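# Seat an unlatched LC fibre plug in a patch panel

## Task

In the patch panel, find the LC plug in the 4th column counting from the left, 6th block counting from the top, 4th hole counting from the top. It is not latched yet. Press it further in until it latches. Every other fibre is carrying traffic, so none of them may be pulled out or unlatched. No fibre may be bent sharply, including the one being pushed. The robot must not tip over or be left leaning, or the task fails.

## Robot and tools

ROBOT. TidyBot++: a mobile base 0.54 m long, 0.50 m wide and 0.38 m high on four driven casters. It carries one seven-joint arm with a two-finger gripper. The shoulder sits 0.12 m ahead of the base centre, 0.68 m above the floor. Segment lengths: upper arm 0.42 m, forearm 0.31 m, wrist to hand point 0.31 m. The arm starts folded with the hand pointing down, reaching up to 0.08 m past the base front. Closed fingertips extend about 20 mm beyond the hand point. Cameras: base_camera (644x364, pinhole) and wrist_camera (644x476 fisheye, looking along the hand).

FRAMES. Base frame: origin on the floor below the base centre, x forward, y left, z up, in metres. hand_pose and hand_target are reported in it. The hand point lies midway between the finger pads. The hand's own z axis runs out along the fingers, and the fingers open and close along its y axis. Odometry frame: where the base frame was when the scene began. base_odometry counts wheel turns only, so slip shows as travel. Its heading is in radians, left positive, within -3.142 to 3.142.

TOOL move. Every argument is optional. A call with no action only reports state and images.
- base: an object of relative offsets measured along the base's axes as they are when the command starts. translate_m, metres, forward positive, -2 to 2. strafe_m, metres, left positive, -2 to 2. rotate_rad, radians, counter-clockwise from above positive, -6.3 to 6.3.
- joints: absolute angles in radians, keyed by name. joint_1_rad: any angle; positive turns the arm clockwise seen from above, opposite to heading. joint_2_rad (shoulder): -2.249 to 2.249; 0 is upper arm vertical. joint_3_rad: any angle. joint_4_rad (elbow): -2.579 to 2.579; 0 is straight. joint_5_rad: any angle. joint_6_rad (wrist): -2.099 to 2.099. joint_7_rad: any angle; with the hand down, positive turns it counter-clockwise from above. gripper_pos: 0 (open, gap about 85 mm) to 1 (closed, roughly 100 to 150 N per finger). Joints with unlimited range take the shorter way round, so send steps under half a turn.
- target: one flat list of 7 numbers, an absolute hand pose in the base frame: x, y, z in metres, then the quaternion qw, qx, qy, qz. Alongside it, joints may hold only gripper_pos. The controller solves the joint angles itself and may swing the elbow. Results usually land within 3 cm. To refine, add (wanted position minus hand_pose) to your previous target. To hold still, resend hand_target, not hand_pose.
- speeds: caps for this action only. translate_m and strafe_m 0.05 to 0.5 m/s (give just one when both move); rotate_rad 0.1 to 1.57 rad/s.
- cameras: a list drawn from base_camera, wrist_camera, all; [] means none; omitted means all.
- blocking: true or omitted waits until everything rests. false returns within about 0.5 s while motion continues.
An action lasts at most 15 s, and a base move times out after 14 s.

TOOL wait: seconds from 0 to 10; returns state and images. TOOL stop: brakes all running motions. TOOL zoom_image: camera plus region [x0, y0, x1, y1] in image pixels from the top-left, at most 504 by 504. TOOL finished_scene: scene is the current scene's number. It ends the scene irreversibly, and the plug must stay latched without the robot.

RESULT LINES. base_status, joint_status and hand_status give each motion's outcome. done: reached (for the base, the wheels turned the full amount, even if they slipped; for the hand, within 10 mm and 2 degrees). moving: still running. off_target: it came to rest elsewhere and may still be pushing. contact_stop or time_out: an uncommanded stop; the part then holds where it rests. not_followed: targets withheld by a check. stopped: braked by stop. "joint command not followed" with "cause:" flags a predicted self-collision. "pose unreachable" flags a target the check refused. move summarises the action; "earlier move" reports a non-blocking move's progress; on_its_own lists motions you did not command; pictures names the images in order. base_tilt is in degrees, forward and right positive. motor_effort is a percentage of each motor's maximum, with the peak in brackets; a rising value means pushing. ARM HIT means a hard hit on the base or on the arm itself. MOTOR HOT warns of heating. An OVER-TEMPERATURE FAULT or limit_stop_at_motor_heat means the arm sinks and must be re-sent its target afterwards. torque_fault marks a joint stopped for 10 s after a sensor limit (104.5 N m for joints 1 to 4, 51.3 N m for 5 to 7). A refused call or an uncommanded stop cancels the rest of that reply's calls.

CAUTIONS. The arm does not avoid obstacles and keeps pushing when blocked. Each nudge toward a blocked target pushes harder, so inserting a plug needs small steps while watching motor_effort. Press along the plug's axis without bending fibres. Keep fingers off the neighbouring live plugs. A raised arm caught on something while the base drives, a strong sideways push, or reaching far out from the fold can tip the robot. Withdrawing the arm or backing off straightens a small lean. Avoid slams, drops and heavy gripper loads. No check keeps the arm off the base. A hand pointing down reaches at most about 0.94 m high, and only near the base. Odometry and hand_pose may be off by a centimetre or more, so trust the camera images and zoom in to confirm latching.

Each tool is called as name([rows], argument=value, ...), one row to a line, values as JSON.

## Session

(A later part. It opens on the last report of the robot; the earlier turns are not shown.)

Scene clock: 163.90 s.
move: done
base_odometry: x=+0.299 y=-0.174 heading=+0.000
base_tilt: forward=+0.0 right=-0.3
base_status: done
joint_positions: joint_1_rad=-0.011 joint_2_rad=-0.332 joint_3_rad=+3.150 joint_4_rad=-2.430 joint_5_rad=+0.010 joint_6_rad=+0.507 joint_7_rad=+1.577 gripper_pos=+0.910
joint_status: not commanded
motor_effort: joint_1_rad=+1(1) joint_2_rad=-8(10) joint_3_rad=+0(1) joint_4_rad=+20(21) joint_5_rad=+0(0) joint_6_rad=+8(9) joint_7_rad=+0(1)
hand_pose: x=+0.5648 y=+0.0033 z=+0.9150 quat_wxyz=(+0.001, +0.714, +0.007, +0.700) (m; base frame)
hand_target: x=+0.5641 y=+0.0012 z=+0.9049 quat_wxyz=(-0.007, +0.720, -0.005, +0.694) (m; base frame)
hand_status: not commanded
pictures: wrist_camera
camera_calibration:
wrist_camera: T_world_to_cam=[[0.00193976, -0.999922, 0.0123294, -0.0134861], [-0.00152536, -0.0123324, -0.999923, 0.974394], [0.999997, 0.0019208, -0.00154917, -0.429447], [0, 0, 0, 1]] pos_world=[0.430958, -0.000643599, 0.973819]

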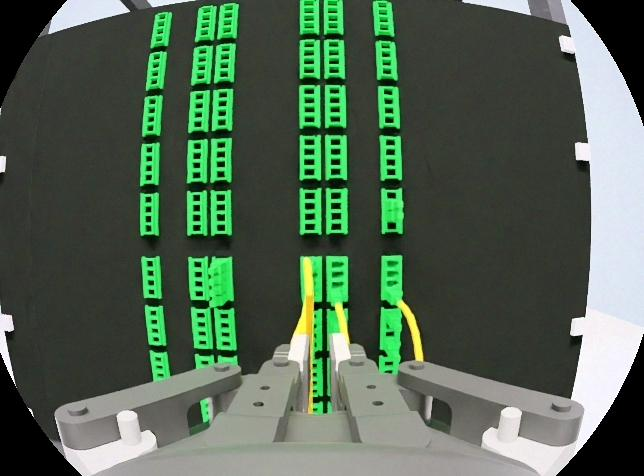

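move(base={"translate_m":-0.1}, speeds={"translate_m":0.1}, cameras=["wrist_camera"])

move(base={"strafe_m":0.0045}, joints={"joint_6_rad":0.55,"gripper_pos":0.88}, cameras=["wrist_camera"])

zoom_image(camera="wrist_camera", region=[270, 250, 390, 370])

Scene clock: 170.87 s.
move: done
base_odometry: x=+0.199 y=-0.174 heading=+0.000
base_tilt: forward=+0.1 right=-0.3
base_status: done
joint_positions: joint_1_rad=-0.011 joint_2_rad=-0.331 joint_3_rad=+3.150 joint_4_rad=-2.430 joint_5_rad=+0.010 joint_6_rad=+0.507 joint_7_rad=+1.577 gripper_pos=+0.910
joint_status: not commanded
motor_effort: joint_1_rad=+1(1) joint_2_rad=-8(10) joint_3_rad=+0(1) joint_4_rad=+19(20) joint_5_rad=+0(1) joint_6_rad=+8(9) joint_7_rad=+0(1)
hand_pose: x=+0.5651 y=+0.0033 z=+0.9145 quat_wxyz=(+0.001, +0.715, +0.007, +0.699) (m; base frame)
hand_target: x=+0.5641 y=+0.0012 z=+0.9049 quat_wxyz=(-0.007, +0.720, -0.005, +0.694) (m; base frame)
hand_status: not commanded
pictures: wrist_camera
camera_calibration:
wrist_camera: T_world_to_cam=[[0.00195317, -0.999922, 0.0123392, -0.0134944], [-0.00261257, -0.0123443, -0.99992, 0.974521], [0.999995, 0.00192078, -0.00263648, -0.428706], [0, 0, 0, 1]] pos_world=[0.431276, -0.000640133, 0.97348]

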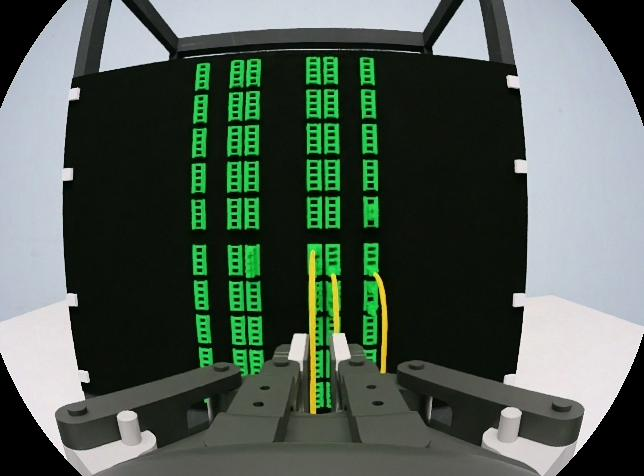

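Scene clock: 171.43 s.
move: done
base_odometry: x=+0.199 y=-0.169 heading=+0.000
base_tilt: forward=+0.0 right=-0.3
base_status: done
joint_positions: joint_1_rad=-0.011 joint_2_rad=-0.331 joint_3_rad=+3.151 joint_4_rad=-2.430 joint_5_rad=+0.010 joint_6_rad=+0.524 joint_7_rad=+1.577 gripper_pos=+0.880
joint_status: all done
motor_effort: joint_1_rad=+0(1) joint_2_rad=-8(8) joint_3_rad=+0(2) joint_4_rad=+19(20) joint_5_rad=+0(1) joint_6_rad=+8(8) joint_7_rad=+0(1)
hand_pose: x=+0.5651 y=+0.0033 z=+0.9200 quat_wxyz=(+0.001, +0.709, +0.007, +0.706) (m; base frame)
hand_target: x=+0.5643 y=+0.0011 z=+0.9167 quat_wxyz=(-0.007, +0.707, -0.005, +0.707) (m; base frame)
hand_status: not commanded
pictures: wrist_camera
camera_calibration:
wrist_camera: T_world_to_cam=[[0.00172692, -0.999924, 0.0121923, -0.0133278], [0.0148577, -0.0121653, -0.999816, 0.96999], [0.999888, 0.00190775, 0.0148356, -0.444777], [0, 0, 0, 1]] pos_world=[0.430339, -0.000678062, 0.976572]

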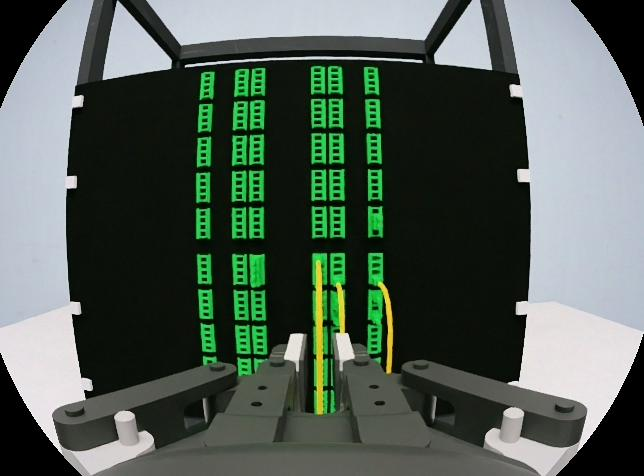

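Scaled by 4.200.

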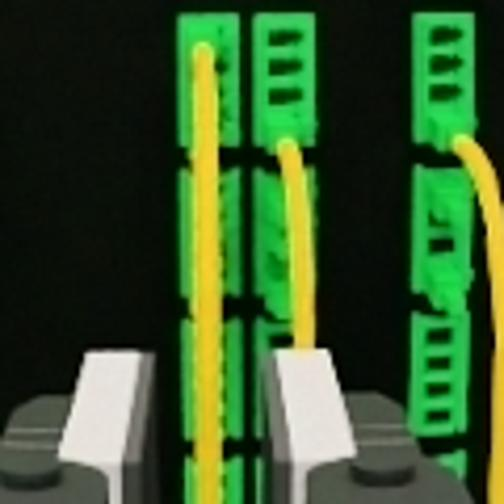

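move(base={"strafe_m":0.001}, joints={"joint_2_rad":-0.347,"joint_4_rad":-2.400,"joint_6_rad":0.505,"gripper_pos":0.9}, cameras=[])

move(base={"translate_m":0.1}, speeds={"translate_m":0.1}, cameras=["wrist_camera"])

zoom_image(camera="wrist_camera", region=[270, 270, 390, 390])

Scene clock: 188.50 s.
move: done
base_odometry: x=+0.199 y=-0.169 heading=-0.001
base_tilt: forward=+0.0 right=-0.3
base_status: done
joint_positions: joint_1_rad=-0.011 joint_2_rad=-0.338 joint_3_rad=+3.151 joint_4_rad=-2.409 joint_5_rad=+0.010 joint_6_rad=+0.520 joint_7_rad=+1.577 gripper_pos=+0.900
joint_status: all done
motor_effort: joint_1_rad=+0(2) joint_2_rad=-8(10) joint_3_rad=+0(2) joint_4_rad=+20(21) joint_5_rad=+0(1) joint_6_rad=+8(9) joint_7_rad=+1(1)
hand_pose: x=+0.5667 y=+0.0033 z=+0.9342 quat_wxyz=(+0.002, +0.700, +0.007, +0.714) (m; base frame)
hand_target: x=+0.5659 y=+0.0009 z=+0.9389 quat_wxyz=(-0.007, +0.699, -0.005, +0.715) (m; base frame)
hand_status: not commanded
pictures: none
No camera images: "cameras" was empty.

Scene clock: 190.07 s.
move: done
base_odometry: x=+0.299 y=-0.169 heading=-0.001
base_tilt: forward=+0.0 right=-0.2
base_status: done
joint_positions: joint_1_rad=-0.011 joint_2_rad=-0.343 joint_3_rad=+3.151 joint_4_rad=-2.409 joint_5_rad=+0.010 joint_6_rad=+0.520 joint_7_rad=+1.577 gripper_pos=+0.900
joint_status: not commanded
motor_effort: joint_1_rad=+0(1) joint_2_rad=-7(10) joint_3_rad=+0(1) joint_4_rad=+19(20) joint_5_rad=+0(0) joint_6_rad=+8(9) joint_7_rad=+0(1)
hand_pose: x=+0.5654 y=+0.0032 z=+0.9367 quat_wxyz=(+0.002, +0.698, +0.007, +0.716) (m; base frame)
hand_target: x=+0.5659 y=+0.0009 z=+0.9389 quat_wxyz=(-0.007, +0.699, -0.005, +0.715) (m; base frame)
hand_status: not commanded
pictures: wrist_camera
camera_calibration:
wrist_camera: T_world_to_cam=[[0.00128252, -0.999926, 0.0120788, -0.0132433], [0.0443177, -0.0120101, -0.998945, 0.969214], [0.999017, 0.00181647, 0.044299, -0.472349], [0, 0, 0, 1]] pos_world=[0.428949, -0.000743996, 0.989276]

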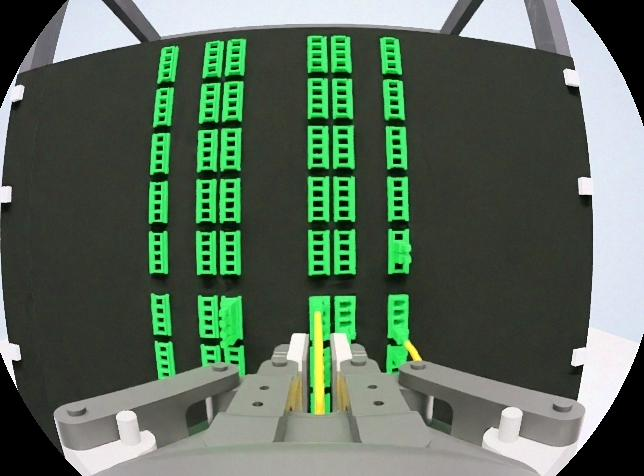

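Scaled by 4.200.

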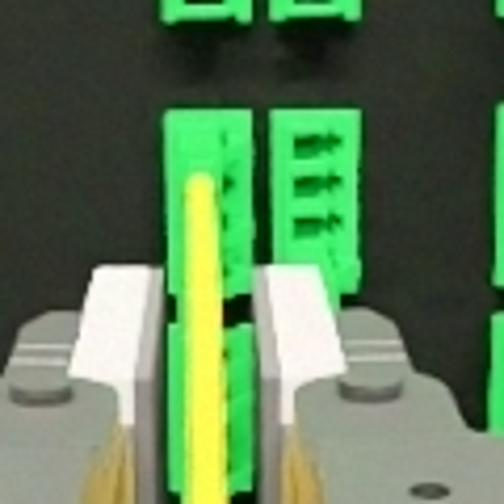

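move(joints={"joint_6_rad": 0.480}, base={"strafe_m": 0.0012}, speeds={"strafe_m": 0.05}, cameras=["wrist_camera"])

zoom_image(camera="wrist_camera", region=[260, 270, 380, 390])

Scene clock: 207.50 s.
move: done
base_odometry: x=+0.299 y=-0.168 heading=-0.001
base_tilt: forward=+0.0 right=-0.3
base_status: done
joint_positions: joint_1_rad=-0.011 joint_2_rad=-0.343 joint_3_rad=+3.151 joint_4_rad=-2.409 joint_5_rad=+0.010 joint_6_rad=+0.506 joint_7_rad=+1.577 gripper_pos=+0.900
joint_status: all done
motor_effort: joint_1_rad=+0(2) joint_2_rad=-7(8) joint_3_rad=-1(3) joint_4_rad=+19(20) joint_5_rad=+0(1) joint_6_rad=+8(9) joint_7_rad=+0(1)
hand_pose: x=+0.5654 y=+0.0031 z=+0.9323 quat_wxyz=(+0.002, +0.703, +0.007, +0.711) (m; base frame)
hand_target: x=+0.5659 y=+0.0010 z=+0.9311 quat_wxyz=(-0.007, +0.708, -0.005, +0.706) (m; base frame)
hand_status: not commanded
pictures: wrist_camera
camera_calibration:
wrist_camera: T_world_to_cam=[[0.00118455, -0.999927, 0.0120619, -0.0132527], [0.0303825, -0.0120204, -0.999466, 0.97324], [0.999538, 0.00155039, 0.030366, -0.459544], [0, 0, 0, 1]] pos_world=[0.429778, -0.000840508, 0.986835]

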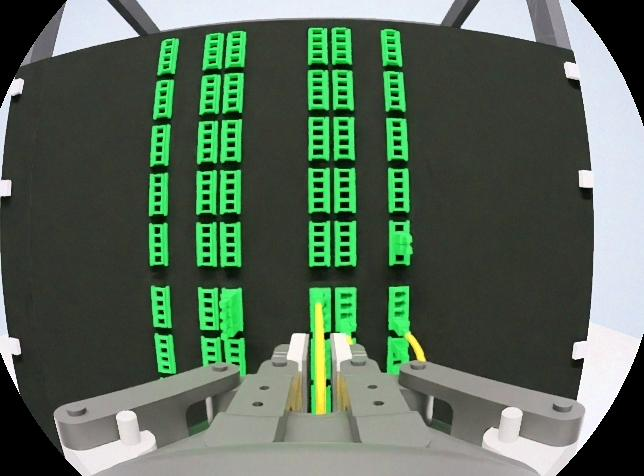

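Scaled by 4.200.

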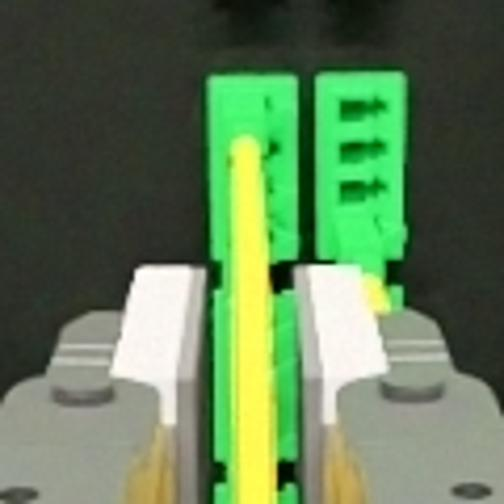

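move(joints={"joint_6_rad": 0.470}, base={"translate_m": 0.028, "strafe_m": 0.0007}, speeds={"translate_m": 0.05}, cameras=["wrist_camera"])

zoom_image(camera="wrist_camera", region=[270, 280, 370, 380])

Scene clock: 213.77 s.
move: done
base_odometry: x=+0.327 y=-0.167 heading=-0.001
base_tilt: forward=+0.1 right=-0.3
base_status: done
joint_positions: joint_1_rad=-0.011 joint_2_rad=-0.344 joint_3_rad=+3.151 joint_4_rad=-2.409 joint_5_rad=+0.010 joint_6_rad=+0.503 joint_7_rad=+1.577 gripper_pos=+0.900
joint_status: all done
motor_effort: joint_1_rad=+1(1) joint_2_rad=-7(9) joint_3_rad=+0(1) joint_4_rad=+19(20) joint_5_rad=+0(1) joint_6_rad=+8(9) joint_7_rad=+0(1)
hand_pose: x=+0.5652 y=+0.0031 z=+0.9319 quat_wxyz=(+0.002, +0.704, +0.007, +0.710) (m; base frame)
hand_target: x=+0.5659 y=+0.0010 z=+0.9280 quat_wxyz=(-0.007, +0.711, -0.005, +0.703) (m; base frame)
hand_status: not commanded
pictures: wrist_camera
camera_calibration:
wrist_camera: T_world_to_cam=[[0.00119069, -0.999926, 0.0120684, -0.0132651], [0.0284537, -0.0120297, -0.999523, 0.97395], [0.999594, 0.00153351, 0.0284373, -0.457481], [0, 0, 0, 1]] pos_world=[0.429599, -0.000846216, 0.986655]

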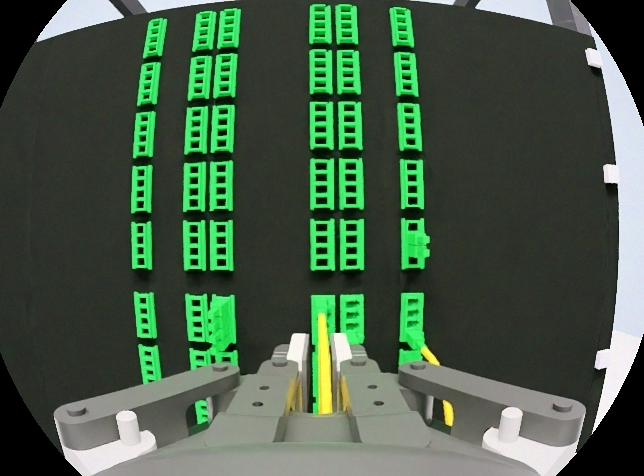

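Scaled by 5.040.

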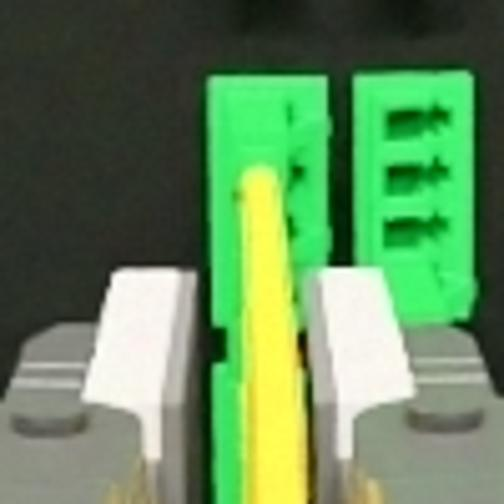

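move(joints={"joint_6_rad": 0.460}, base={"translate_m": 0.0175, "strafe_m": -0.0005}, speeds={"translate_m": 0.05}, cameras=["wrist_camera"])

zoom_image(camera="wrist_camera", region=[270, 290, 370, 390])

Scene clock: 220.37 s.
move: done
base_odometry: x=+0.345 y=-0.167 heading=-0.001
base_tilt: forward=+0.1 right=-0.4
base_status: done
joint_positions: joint_1_rad=-0.016 joint_2_rad=-0.346 joint_3_rad=+3.151 joint_4_rad=-2.409 joint_5_rad=+0.010 joint_6_rad=+0.498 joint_7_rad=+1.577 gripper_pos=+0.900
joint_status: all done
motor_effort: joint_1_rad=+1(4) joint_2_rad=-7(9) joint_3_rad=+1(3) joint_4_rad=+20(21) joint_5_rad=+0(2) joint_6_rad=+8(9) joint_7_rad=+0(1)
hand_pose: x=+0.5648 y=+0.0052 z=+0.9310 quat_wxyz=(+0.000, +0.705, +0.008, +0.709) (m; base frame)
hand_target: x=+0.5659 y=+0.0010 z=+0.9249 quat_wxyz=(-0.007, +0.715, -0.005, +0.699) (m; base frame)
hand_status: not commanded
pictures: wrist_camera
camera_calibration:
wrist_camera: T_world_to_cam=[[0.00600168, -0.999909, 0.0120541, -0.0138391], [0.0249639, -0.0119008, -0.999618, 0.975122], [0.99967, 0.0063003, 0.0248902, -0.453898], [0, 0, 0, 1]] pos_world=[0.429489, 0.000626498, 0.986214]

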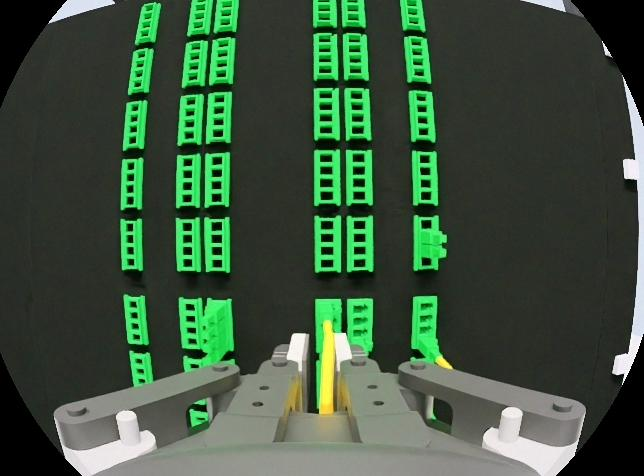

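Scaled by 5.040.

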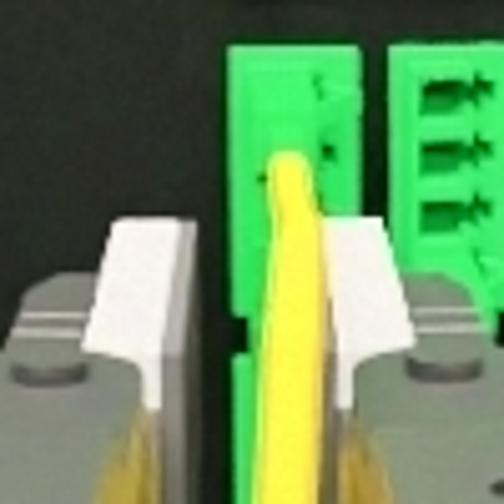

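move(base={"strafe_m": -0.0032}, speeds={"strafe_m": 0.05}, cameras=["wrist_camera"])

zoom_image(camera="wrist_camera", region=[270, 290, 370, 390])

Scene clock: 224.40 s.
move: done
base_odometry: x=+0.345 y=-0.170 heading=+0.000
base_tilt: forward=-0.1 right=-0.4
base_status: done
joint_positions: joint_1_rad=-0.022 joint_2_rad=-0.346 joint_3_rad=+3.153 joint_4_rad=-2.409 joint_5_rad=+0.010 joint_6_rad=+0.498 joint_7_rad=+1.577 gripper_pos=+0.900
joint_status: not commanded
motor_effort: joint_1_rad=+2(6) joint_2_rad=-7(8) joint_3_rad=+2(6) joint_4_rad=+20(21) joint_5_rad=-1(3) joint_6_rad=+8(9) joint_7_rad=+0(1)
hand_pose: x=+0.5648 y=+0.0070 z=+0.9310 quat_wxyz=(-0.002, +0.705, +0.010, +0.709) (m; base frame)
hand_target: x=+0.5659 y=+0.0010 z=+0.9249 quat_wxyz=(-0.007, +0.715, -0.005, +0.699) (m; base frame)
hand_status: not commanded
pictures: wrist_camera
camera_calibration:
wrist_camera: T_world_to_cam=[[0.0103382, -0.999882, 0.0114031, -0.013894], [0.0250019, -0.0111416, -0.999625, 0.97513], [0.999634, 0.0106194, 0.0248838, -0.453909], [0, 0, 0, 1]] pos_world=[0.429506, 0.00179241, 0.986218]

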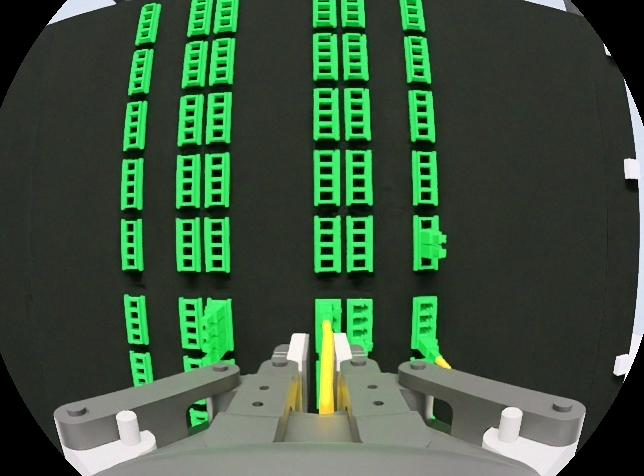

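Scaled by 5.040.

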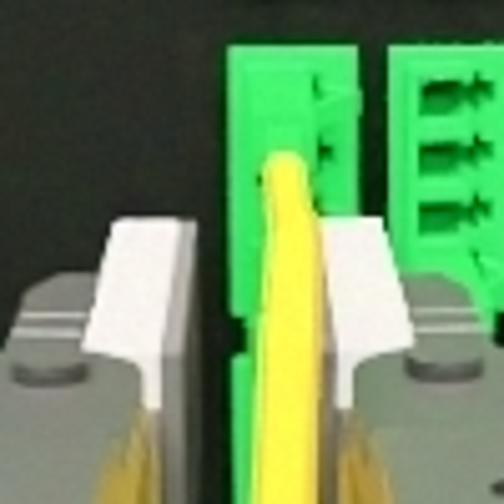

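zoom_image(camera="wrist_camera", region=[310, 290, 470, 430])

Scaled by 3.150.

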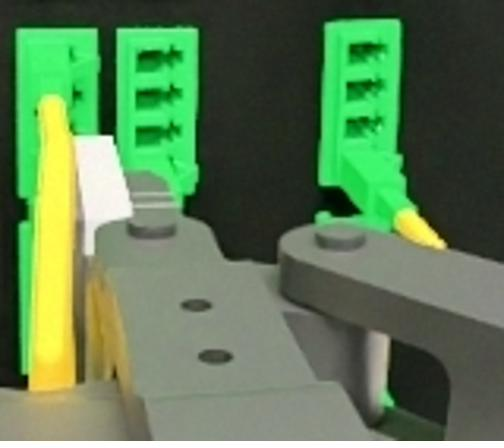

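move(base={"translate_m": -0.03}, speeds={"translate_m": 0.05}, cameras=["wrist_camera"])

zoom_image(camera="wrist_camera", region=[270, 280, 420, 430])

Scene clock: 254.80 s.
move: done
base_odometry: x=+0.315 y=-0.170 heading=+0.000
base_tilt: forward=+0.0 right=-0.3
base_status: done
joint_positions: joint_1_rad=-0.023 joint_2_rad=-0.347 joint_3_rad=+3.153 joint_4_rad=-2.409 joint_5_rad=+0.010 joint_6_rad=+0.498 joint_7_rad=+1.577 gripper_pos=+0.900
joint_status: not commanded
motor_effort: joint_1_rad=+0(2) joint_2_rad=-7(10) joint_3_rad=+0(1) joint_4_rad=+19(20) joint_5_rad=+0(1) joint_6_rad=+8(9) joint_7_rad=+1(1)
hand_pose: x=+0.5645 y=+0.0072 z=+0.9316 quat_wxyz=(-0.002, +0.705, +0.010, +0.710) (m; base frame)
hand_target: x=+0.5659 y=+0.0010 z=+0.9249 quat_wxyz=(-0.007, +0.715, -0.005, +0.699) (m; base frame)
hand_status: not commanded
pictures: wrist_camera
camera_calibration:
wrist_camera: T_world_to_cam=[[0.0108212, -0.999878, 0.0112284, -0.0138326], [0.026294, -0.0109407, -0.999594, 0.974973], [0.999596, 0.011112, 0.0261724, -0.454797], [0, 0, 0, 1]] pos_world=[0.429127, 0.00188963, 0.986636]

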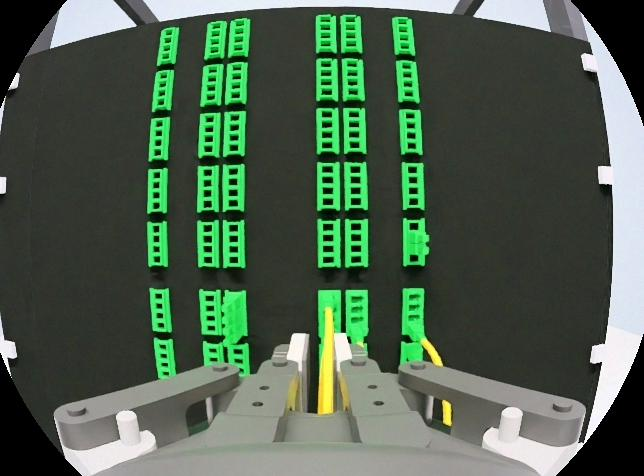

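Scaled by 3.360.

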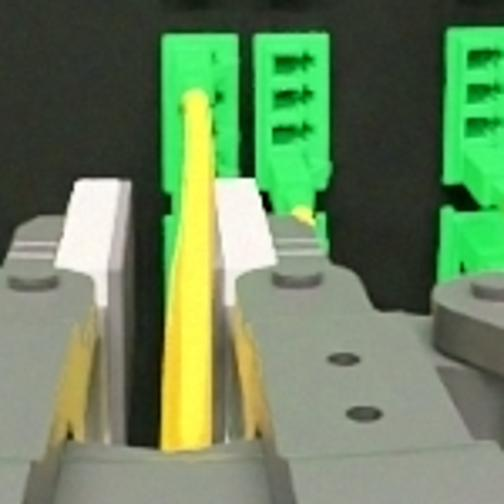

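move(base={"strafe_m": -0.0047}, speeds={"strafe_m": 0.05}, joints={"gripper_pos": 0.93}, cameras=["wrist_camera"])

zoom_image(camera="wrist_camera", region=[270, 280, 420, 430])

Scene clock: 259.87 s.
move: done
base_odometry: x=+0.315 y=-0.175 heading=+0.000
base_tilt: forward=+0.0 right=-0.3
base_status: done
joint_positions: joint_1_rad=-0.023 joint_2_rad=-0.347 joint_3_rad=+3.153 joint_4_rad=-2.409 joint_5_rad=+0.010 joint_6_rad=+0.498 joint_7_rad=+1.577 gripper_pos=+0.930
joint_status: all done
motor_effort: joint_1_rad=+1(1) joint_2_rad=-7(8) joint_3_rad=+0(2) joint_4_rad=+20(20) joint_5_rad=+0(0) joint_6_rad=+8(9) joint_7_rad=+0(1)
hand_pose: x=+0.5645 y=+0.0071 z=+0.9316 quat_wxyz=(-0.002, +0.705, +0.010, +0.710) (m; base frame)
hand_target: x=+0.5659 y=+0.0010 z=+0.9249 quat_wxyz=(-0.007, +0.715, -0.005, +0.699) (m; base frame)
hand_status: not commanded
pictures: wrist_camera
camera_calibration:
wrist_camera: T_world_to_cam=[[0.0107107, -0.99988, 0.0111885, -0.0137922], [0.0262919, -0.0109036, -0.999595, 0.974974], [0.999597, 0.0110005, 0.0261719, -0.454798], [0, 0, 0, 1]] pos_world=[0.429129, 0.0018432, 0.986636]

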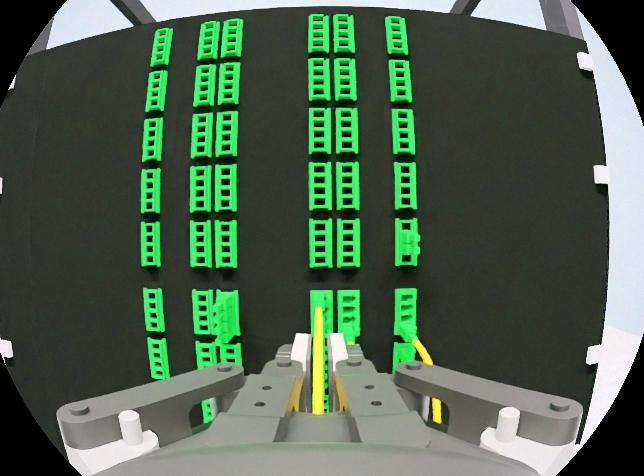

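Scaled by 3.360.

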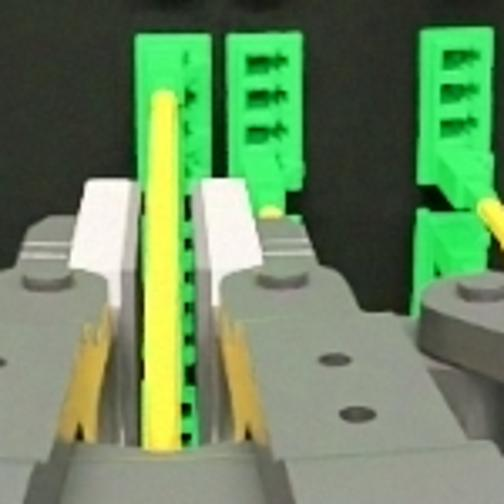

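move(base={"translate_m": 0.020, "strafe_m": 0.0009}, speeds={"translate_m": 0.05}, cameras=["wrist_camera"])

zoom_image(camera="wrist_camera", region=[270, 280, 420, 430])

Scene clock: 264.97 s.
move: done
base_odometry: x=+0.335 y=-0.174 heading=+0.000
base_tilt: forward=+0.1 right=-0.4
base_status: done
joint_positions: joint_1_rad=-0.024 joint_2_rad=-0.348 joint_3_rad=+3.153 joint_4_rad=-2.409 joint_5_rad=+0.010 joint_6_rad=+0.498 joint_7_rad=+1.577 gripper_pos=+0.930
joint_status: not commanded
motor_effort: joint_1_rad=+3(4) joint_2_rad=-7(8) joint_3_rad=+2(3) joint_4_rad=+20(21) joint_5_rad=-1(2) joint_6_rad=+8(9) joint_7_rad=+0(1)
hand_pose: x=+0.5643 y=+0.0076 z=+0.9319 quat_wxyz=(-0.002, +0.704, +0.010, +0.710) (m; base frame)
hand_target: x=+0.5659 y=+0.0010 z=+0.9249 quat_wxyz=(-0.007, +0.715, -0.005, +0.699) (m; base frame)
hand_status: not commanded
pictures: wrist_camera
camera_calibration:
wrist_camera: T_world_to_cam=[[0.0117784, -0.999867, 0.0112395, -0.0139546], [0.0270035, -0.0109182, -0.999576, 0.974909], [0.999566, 0.0120769, 0.0268713, -0.455248], [0, 0, 0, 1]] pos_world=[0.428889, 0.00218941, 0.986885]

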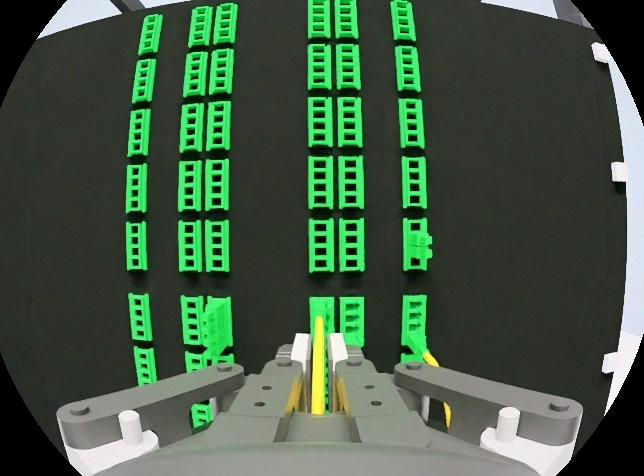

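Scaled by 3.360.

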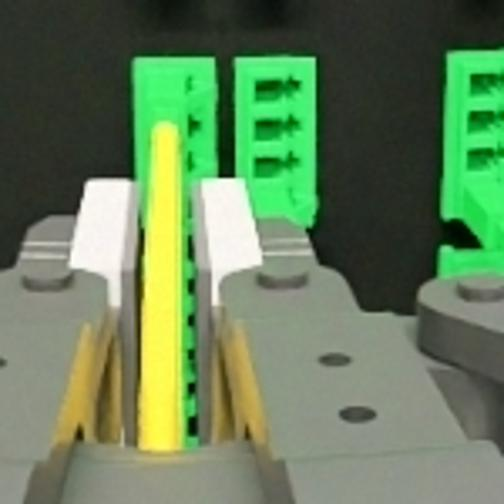

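move(base={"translate_m": 0.010, "strafe_m": -0.0004}, speeds={"translate_m": 0.05}, cameras=["wrist_camera"])

zoom_image(camera="wrist_camera", region=[270, 280, 420, 430])

Scene clock: 269.57 s.
move: done
base_odometry: x=+0.345 y=-0.175 heading=+0.000
base_tilt: forward=+0.0 right=-0.4
base_status: done
joint_positions: joint_1_rad=-0.026 joint_2_rad=-0.349 joint_3_rad=+3.151 joint_4_rad=-2.408 joint_5_rad=+0.010 joint_6_rad=+0.497 joint_7_rad=+1.577 gripper_pos=+0.930
joint_status: not commanded
motor_effort: joint_1_rad=+2(6) joint_2_rad=-7(9) joint_3_rad=+2(6) joint_4_rad=+20(22) joint_5_rad=-1(3) joint_6_rad=+8(9) joint_7_rad=+1(1)
hand_pose: x=+0.5640 y=+0.0100 z=+0.9330 quat_wxyz=(-0.004, +0.704, +0.012, +0.711) (m; base frame)
hand_target: x=+0.5659 y=+0.0010 z=+0.9249 quat_wxyz=(-0.007, +0.715, -0.005, +0.699) (m; base frame)
hand_status: not commanded
pictures: wrist_camera
camera_calibration:
wrist_camera: T_world_to_cam=[[0.0165346, -0.99979, 0.0120884, -0.0151019], [0.0290654, -0.0116043, -0.99951, 0.974777], [0.999441, 0.0168779, 0.0288674, -0.456867], [0, 0, 0, 1]] pos_world=[0.428529, 0.00392389, 0.987671]

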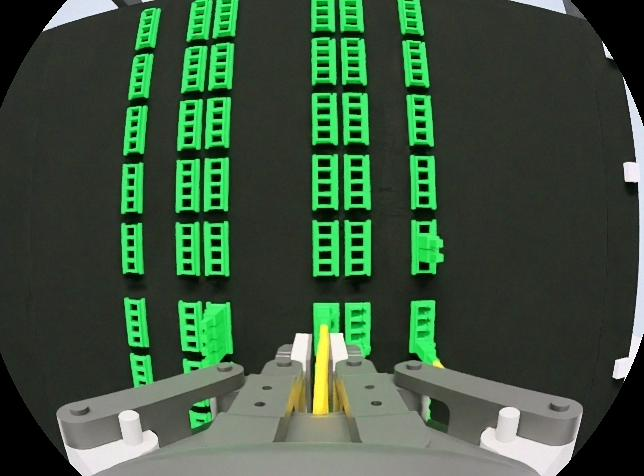

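Scaled by 3.360.

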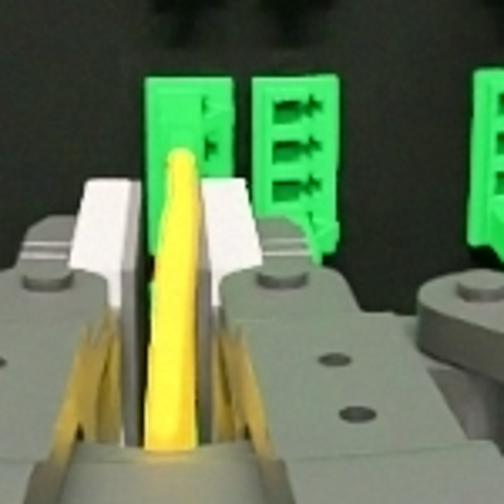

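move(base={"strafe_m": -0.0008}, speeds={"strafe_m": 0.05}, joints={"gripper_pos": 0.95}, cameras=["wrist_camera"])

zoom_image(camera="wrist_camera", region=[270, 280, 420, 430])

Scene clock: 281.67 s.
move: done
base_odometry: x=+0.345 y=-0.176 heading=+0.000
base_tilt: forward=-0.1 right=-0.3
base_status: done
joint_positions: joint_1_rad=-0.026 joint_2_rad=-0.349 joint_3_rad=+3.151 joint_4_rad=-2.408 joint_5_rad=+0.010 joint_6_rad=+0.497 joint_7_rad=+1.577 gripper_pos=+0.950
joint_status: all done
motor_effort: joint_1_rad=+1(3) joint_2_rad=-7(8) joint_3_rad=+0(2) joint_4_rad=+20(20) joint_5_rad=+0(1) joint_6_rad=+8(9) joint_7_rad=+0(2)
hand_pose: x=+0.5640 y=+0.0099 z=+0.9330 quat_wxyz=(-0.004, +0.704, +0.012, +0.711) (m; base frame)
hand_target: x=+0.5659 y=+0.0010 z=+0.9249 quat_wxyz=(-0.007, +0.715, -0.005, +0.699) (m; base frame)
hand_status: not commanded
pictures: wrist_camera
camera_calibration:
wrist_camera: T_world_to_cam=[[0.0163637, -0.999793, 0.0120582, -0.015061], [0.0290626, -0.0115792, -0.999511, 0.974778], [0.999444, 0.0167061, 0.0288671, -0.456869], [0, 0, 0, 1]] pos_world=[0.428531, 0.00386176, 0.987671]

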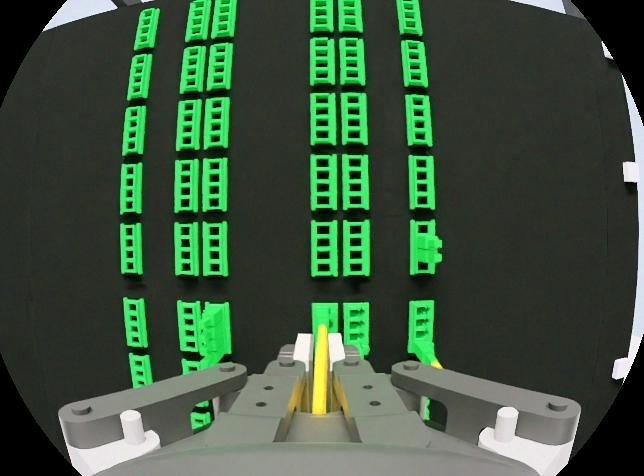

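Scaled by 3.360.

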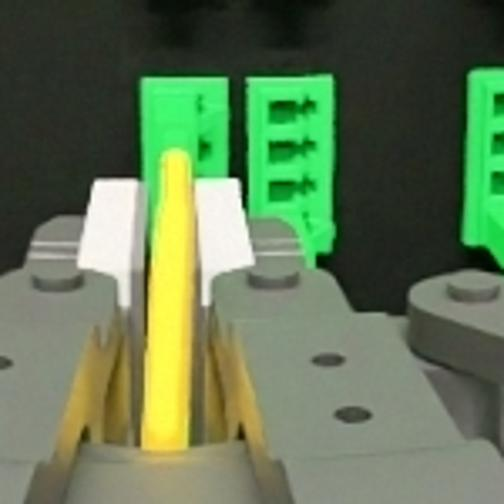

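move(base={"strafe_m": -0.0006}, speeds={"strafe_m": 0.05}, joints={"gripper_pos": 0.965}, cameras=["wrist_camera"])

zoom_image(camera="wrist_camera", region=[270, 280, 420, 430])

Scene clock: 284.67 s.
move: done
base_odometry: x=+0.345 y=-0.176 heading=+0.000
base_tilt: forward=+0.0 right=-0.3
base_status: done
joint_positions: joint_1_rad=-0.026 joint_2_rad=-0.349 joint_3_rad=+3.151 joint_4_rad=-2.408 joint_5_rad=+0.010 joint_6_rad=+0.497 joint_7_rad=+1.577 gripper_pos=+0.965
joint_status: all done
motor_effort: joint_1_rad=+2(2) joint_2_rad=-7(8) joint_3_rad=+0(2) joint_4_rad=+20(20) joint_5_rad=-1(1) joint_6_rad=+8(9) joint_7_rad=+0(1)
hand_pose: x=+0.5641 y=+0.0095 z=+0.9330 quat_wxyz=(-0.004, +0.704, +0.012, +0.711) (m; base frame)
hand_target: x=+0.5659 y=+0.0010 z=+0.9249 quat_wxyz=(-0.007, +0.715, -0.005, +0.699) (m; base frame)
hand_status: not commanded
pictures: wrist_camera
camera_calibration:
wrist_camera: T_world_to_cam=[[0.0156798, -0.999806, 0.0119376, -0.0148973], [0.0290516, -0.0114785, -0.999512, 0.974782], [0.999455, 0.016019, 0.028866, -0.456873], [0, 0, 0, 1]] pos_world=[0.428539, 0.00361324, 0.987672]

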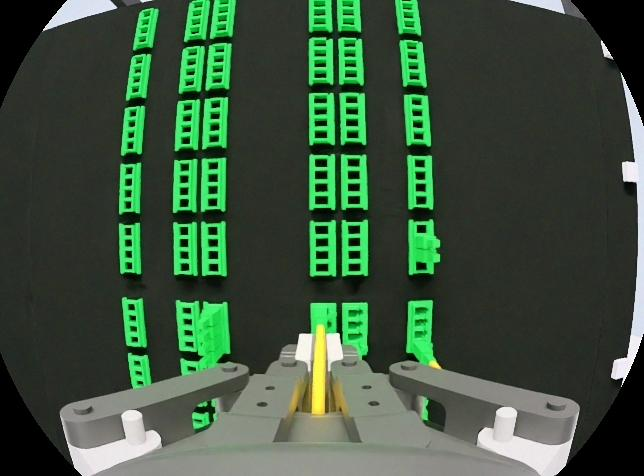

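Scaled by 3.360.

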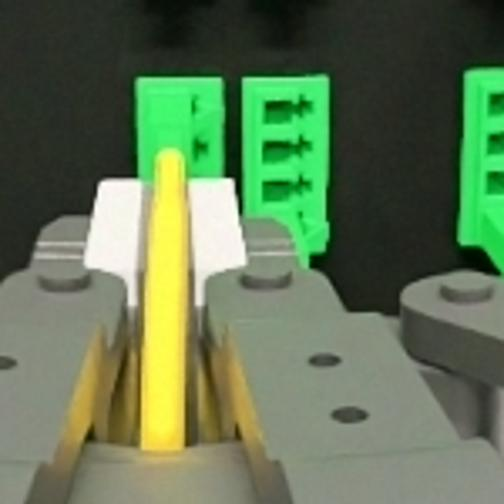

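move(base={"translate_m": 0.006}, speeds={"translate_m": 0.05}, cameras=["wrist_camera"])

zoom_image(camera="wrist_camera", region=[270, 280, 420, 430])

move(base={"translate_m": 0.004}, speeds={"translate_m": 0.05}, cameras=["wrist_camera"])

zoom_image(camera="wrist_camera", region=[270, 280, 420, 430])

Scene clock: 289.60 s.
move: done
base_odometry: x=+0.352 y=-0.176 heading=+0.000
base_tilt: forward=+0.0 right=-0.3
base_status: done
joint_positions: joint_1_rad=-0.026 joint_2_rad=-0.351 joint_3_rad=+3.151 joint_4_rad=-2.407 joint_5_rad=+0.010 joint_6_rad=+0.496 joint_7_rad=+1.577 gripper_pos=+0.965
joint_status: not commanded
motor_effort: joint_1_rad=+1(4) joint_2_rad=-7(8) joint_3_rad=+1(4) joint_4_rad=+21(23) joint_5_rad=-1(2) joint_6_rad=+8(9) joint_7_rad=+0(1)
hand_pose: x=+0.5638 y=+0.0097 z=+0.9336 quat_wxyz=(-0.004, +0.703, +0.012, +0.711) (m; base frame)
hand_target: x=+0.5659 y=+0.0010 z=+0.9249 quat_wxyz=(-0.007, +0.715, -0.005, +0.699) (m; base frame)
hand_status: not commanded
pictures: wrist_camera
camera_calibration:
wrist_camera: T_world_to_cam=[[0.016128, -0.999799, 0.0119484, -0.0149612], [0.0299906, -0.0114608, -0.999484, 0.974863], [0.99942, 0.0164781, 0.0297997, -0.457452], [0, 0, 0, 1]] pos_world=[0.428191, 0.00375243, 0.988171]

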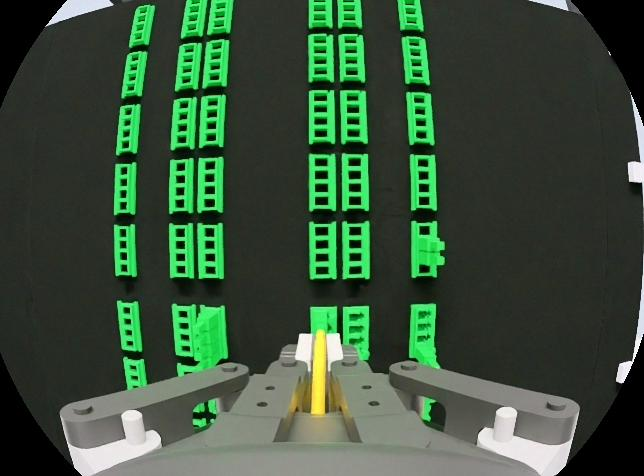

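Scaled by 3.360.

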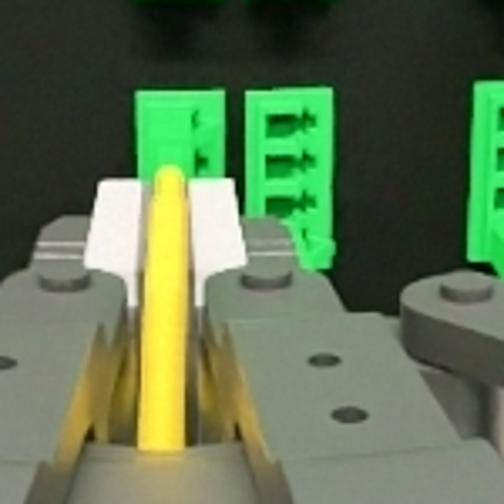

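Scene clock: 290.27 s.
move: done
base_odometry: x=+0.356 y=-0.176 heading=+0.000
base_tilt: forward=+0.1 right=-0.3
base_status: done
joint_positions: joint_1_rad=-0.026 joint_2_rad=-0.357 joint_3_rad=+3.151 joint_4_rad=-2.410 joint_5_rad=+0.010 joint_6_rad=+0.493 joint_7_rad=+1.577 gripper_pos=+0.965
joint_status: not commanded
motor_effort: joint_1_rad=+3(4) joint_2_rad=-5(7) joint_3_rad=+2(3) joint_4_rad=+22(25) joint_5_rad=-2(2) joint_6_rad=+9(10) joint_7_rad=+0(1)
hand_pose: x=+0.5616 y=+0.0097 z=+0.9336 quat_wxyz=(-0.004, +0.703, +0.012, +0.711) (m; base frame)
hand_target: x=+0.5659 y=+0.0010 z=+0.9249 quat_wxyz=(-0.007, +0.715, -0.005, +0.699) (m; base frame)
hand_status: not commanded
pictures: wrist_camera
camera_calibration:
wrist_camera: T_world_to_cam=[[0.016145, -0.999799, 0.0119152, -0.0149438], [0.0300694, -0.0114259, -0.999483, 0.974946], [0.999417, 0.0164949, 0.0298789, -0.45537], [0, 0, 0, 1]] pos_world=[0.42603, 0.00371008, 0.988225]

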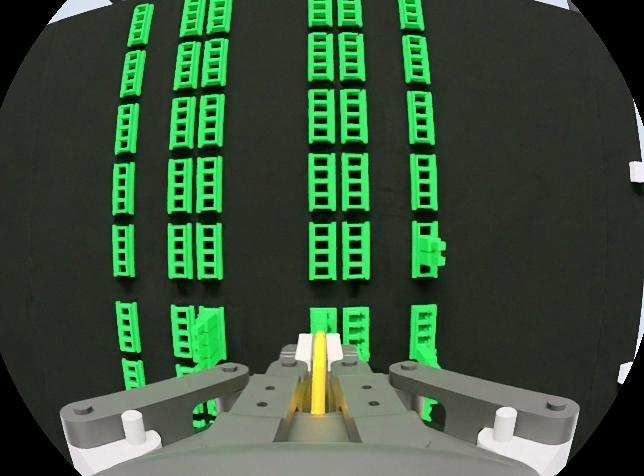

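Scaled by 3.360.

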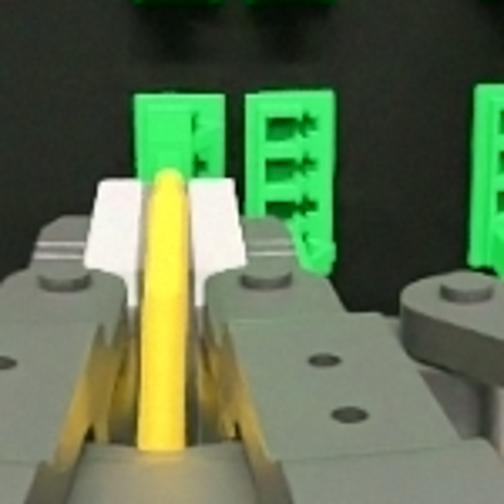

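move(base={"translate_m": 0.006}, speeds={"translate_m": 0.05}, cameras=["wrist_camera"])

zoom_image(camera="wrist_camera", region=[270, 280, 420, 430])

Scene clock: 293.60 s.
move: done
base_odometry: x=+0.361 y=-0.177 heading=+0.000
base_tilt: forward=-0.1 right=-0.3
base_status: done
joint_positions: joint_1_rad=-0.026 joint_2_rad=-0.372 joint_3_rad=+3.151 joint_4_rad=-2.419 joint_5_rad=+0.010 joint_6_rad=+0.489 joint_7_rad=+1.577 gripper_pos=+0.965
joint_status: not commanded
motor_effort: joint_1_rad=+4(5) joint_2_rad=-1(6) joint_3_rad=+4(5) joint_4_rad=+24(29) joint_5_rad=-1(2) joint_6_rad=+9(11) joint_7_rad=+0(1)
hand_pose: x=+0.5566 y=+0.0097 z=+0.9335 quat_wxyz=(-0.004, +0.703, +0.012, +0.711) (m; base frame)
hand_target: x=+0.5659 y=+0.0010 z=+0.9249 quat_wxyz=(-0.007, +0.715, -0.005, +0.699) (m; base frame)
hand_status: not commanded
pictures: wrist_camera
camera_calibration:
wrist_camera: T_world_to_cam=[[0.0164459, -0.999794, 0.0118669, -0.0149401], [0.031664, -0.0113418, -0.999434, 0.974019], [0.999363, 0.0168123, 0.0314709, -0.451818], [0, 0, 0, 1]] pos_world=[0.420934, 0.00370619, 0.987864]

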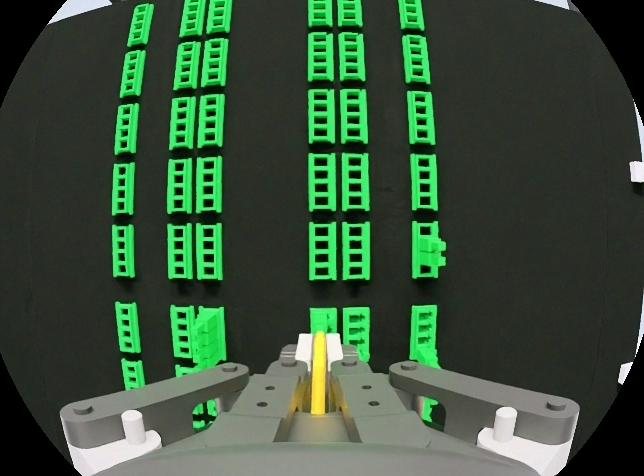

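Scaled by 3.360.

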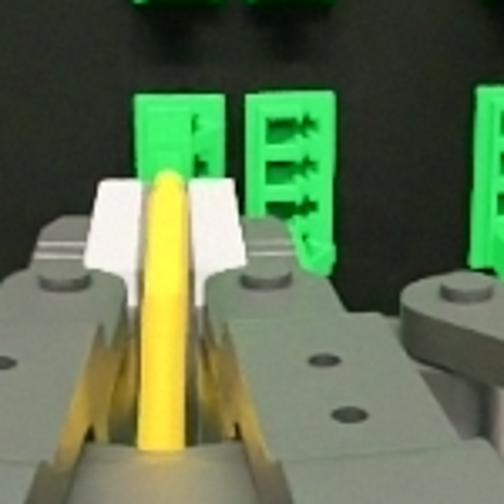

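move(base={"translate_m": 0.006}, speeds={"translate_m": 0.05}, cameras=["wrist_camera"])

zoom_image(camera="wrist_camera", region=[270, 280, 420, 430])

Scene clock: 299.57 s.
move: done
base_odometry: x=+0.367 y=-0.177 heading=+0.000
base_tilt: forward=+0.0 right=-0.3
base_status: done
joint_positions: joint_1_rad=-0.027 joint_2_rad=-0.387 joint_3_rad=+3.151 joint_4_rad=-2.428 joint_5_rad=+0.010 joint_6_rad=+0.485 joint_7_rad=+1.577 gripper_pos=+0.965
joint_status: not commanded
motor_effort: joint_1_rad=+3(5) joint_2_rad=+2(9) joint_3_rad=+3(5) joint_4_rad=+26(31) joint_5_rad=-2(2) joint_6_rad=+9(11) joint_7_rad=+1(1)
hand_pose: x=+0.5518 y=+0.0098 z=+0.9334 quat_wxyz=(-0.004, +0.702, +0.012, +0.712) (m; base frame)
hand_target: x=+0.5659 y=+0.0010 z=+0.9249 quat_wxyz=(-0.007, +0.715, -0.005, +0.699) (m; base frame)
hand_status: not commanded
pictures: wrist_camera
camera_calibration:
wrist_camera: T_world_to_cam=[[0.0167249, -0.999791, 0.0117807, -0.0149059], [0.0336055, -0.0112136, -0.999372, 0.97291], [0.999295, 0.0171103, 0.0334109, -0.448781], [0, 0, 0, 1]] pos_world=[0.416019, 0.00368587, 0.987469]

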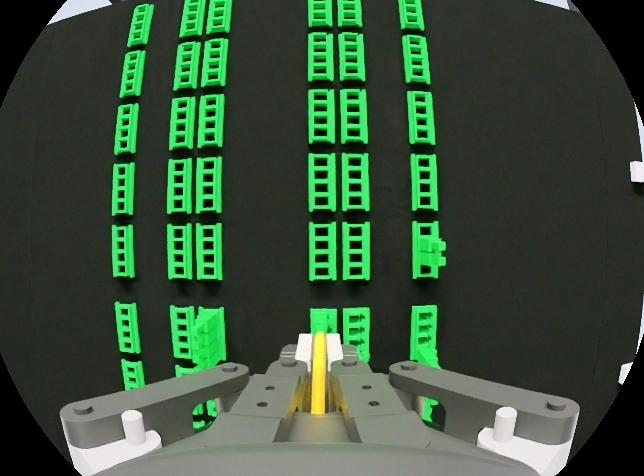

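Scaled by 3.360.

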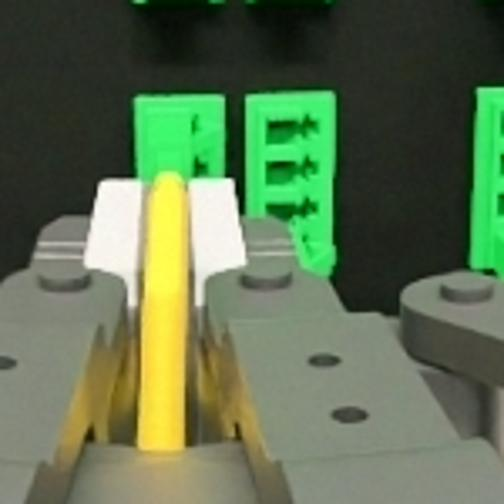

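move(base={"translate_m": 0.006}, speeds={"translate_m": 0.05}, cameras=["wrist_camera"])

zoom_image(camera="wrist_camera", region=[270, 280, 420, 430])

Scene clock: 304.17 s.
move: done
base_odometry: x=+0.372 y=-0.177 heading=+0.000
base_tilt: forward=+0.0 right=-0.3
base_status: done
joint_positions: joint_1_rad=-0.027 joint_2_rad=-0.401 joint_3_rad=+3.151 joint_4_rad=-2.438 joint_5_rad=+0.010 joint_6_rad=+0.483 joint_7_rad=+1.577 gripper_pos=+0.965
joint_status: not commanded
motor_effort: joint_1_rad=+3(5) joint_2_rad=+6(12) joint_3_rad=+4(5) joint_4_rad=+29(34) joint_5_rad=-1(2) joint_6_rad=+10(12) joint_7_rad=+1(1)
hand_pose: x=+0.5467 y=+0.0098 z=+0.9332 quat_wxyz=(-0.004, +0.701, +0.012, +0.713) (m; base frame)
hand_target: x=+0.5659 y=+0.0010 z=+0.9249 quat_wxyz=(-0.007, +0.715, -0.005, +0.699) (m; base frame)
hand_status: not commanded
pictures: wrist_camera
camera_calibration:
wrist_camera: T_world_to_cam=[[0.0169145, -0.999789, 0.0116981, -0.014859], [0.0362257, -0.0110793, -0.999282, 0.971393], [0.9992, 0.0173262, 0.0360306, -0.446125], [0, 0, 0, 1]] pos_world=[0.41083, 0.00363615, 0.986944]

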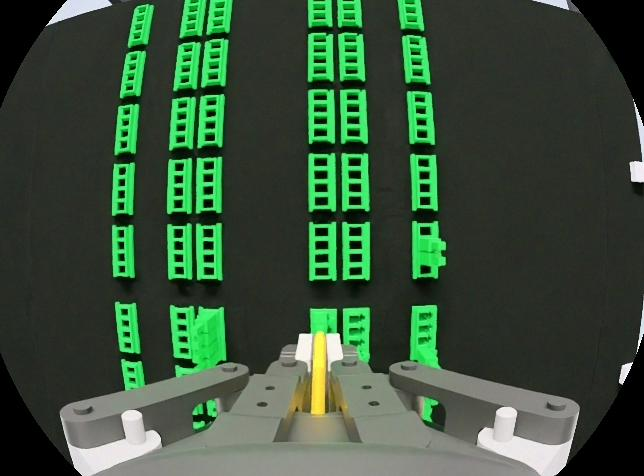

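Scaled by 3.360.

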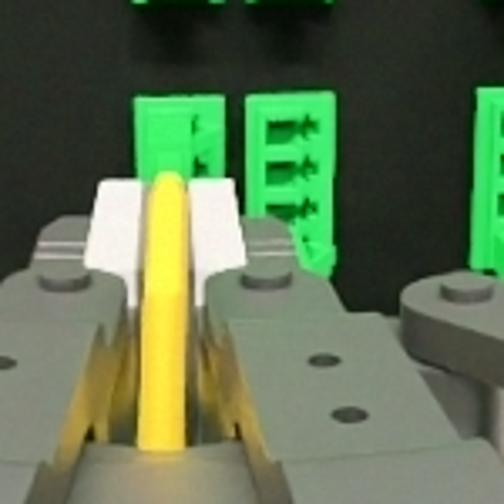

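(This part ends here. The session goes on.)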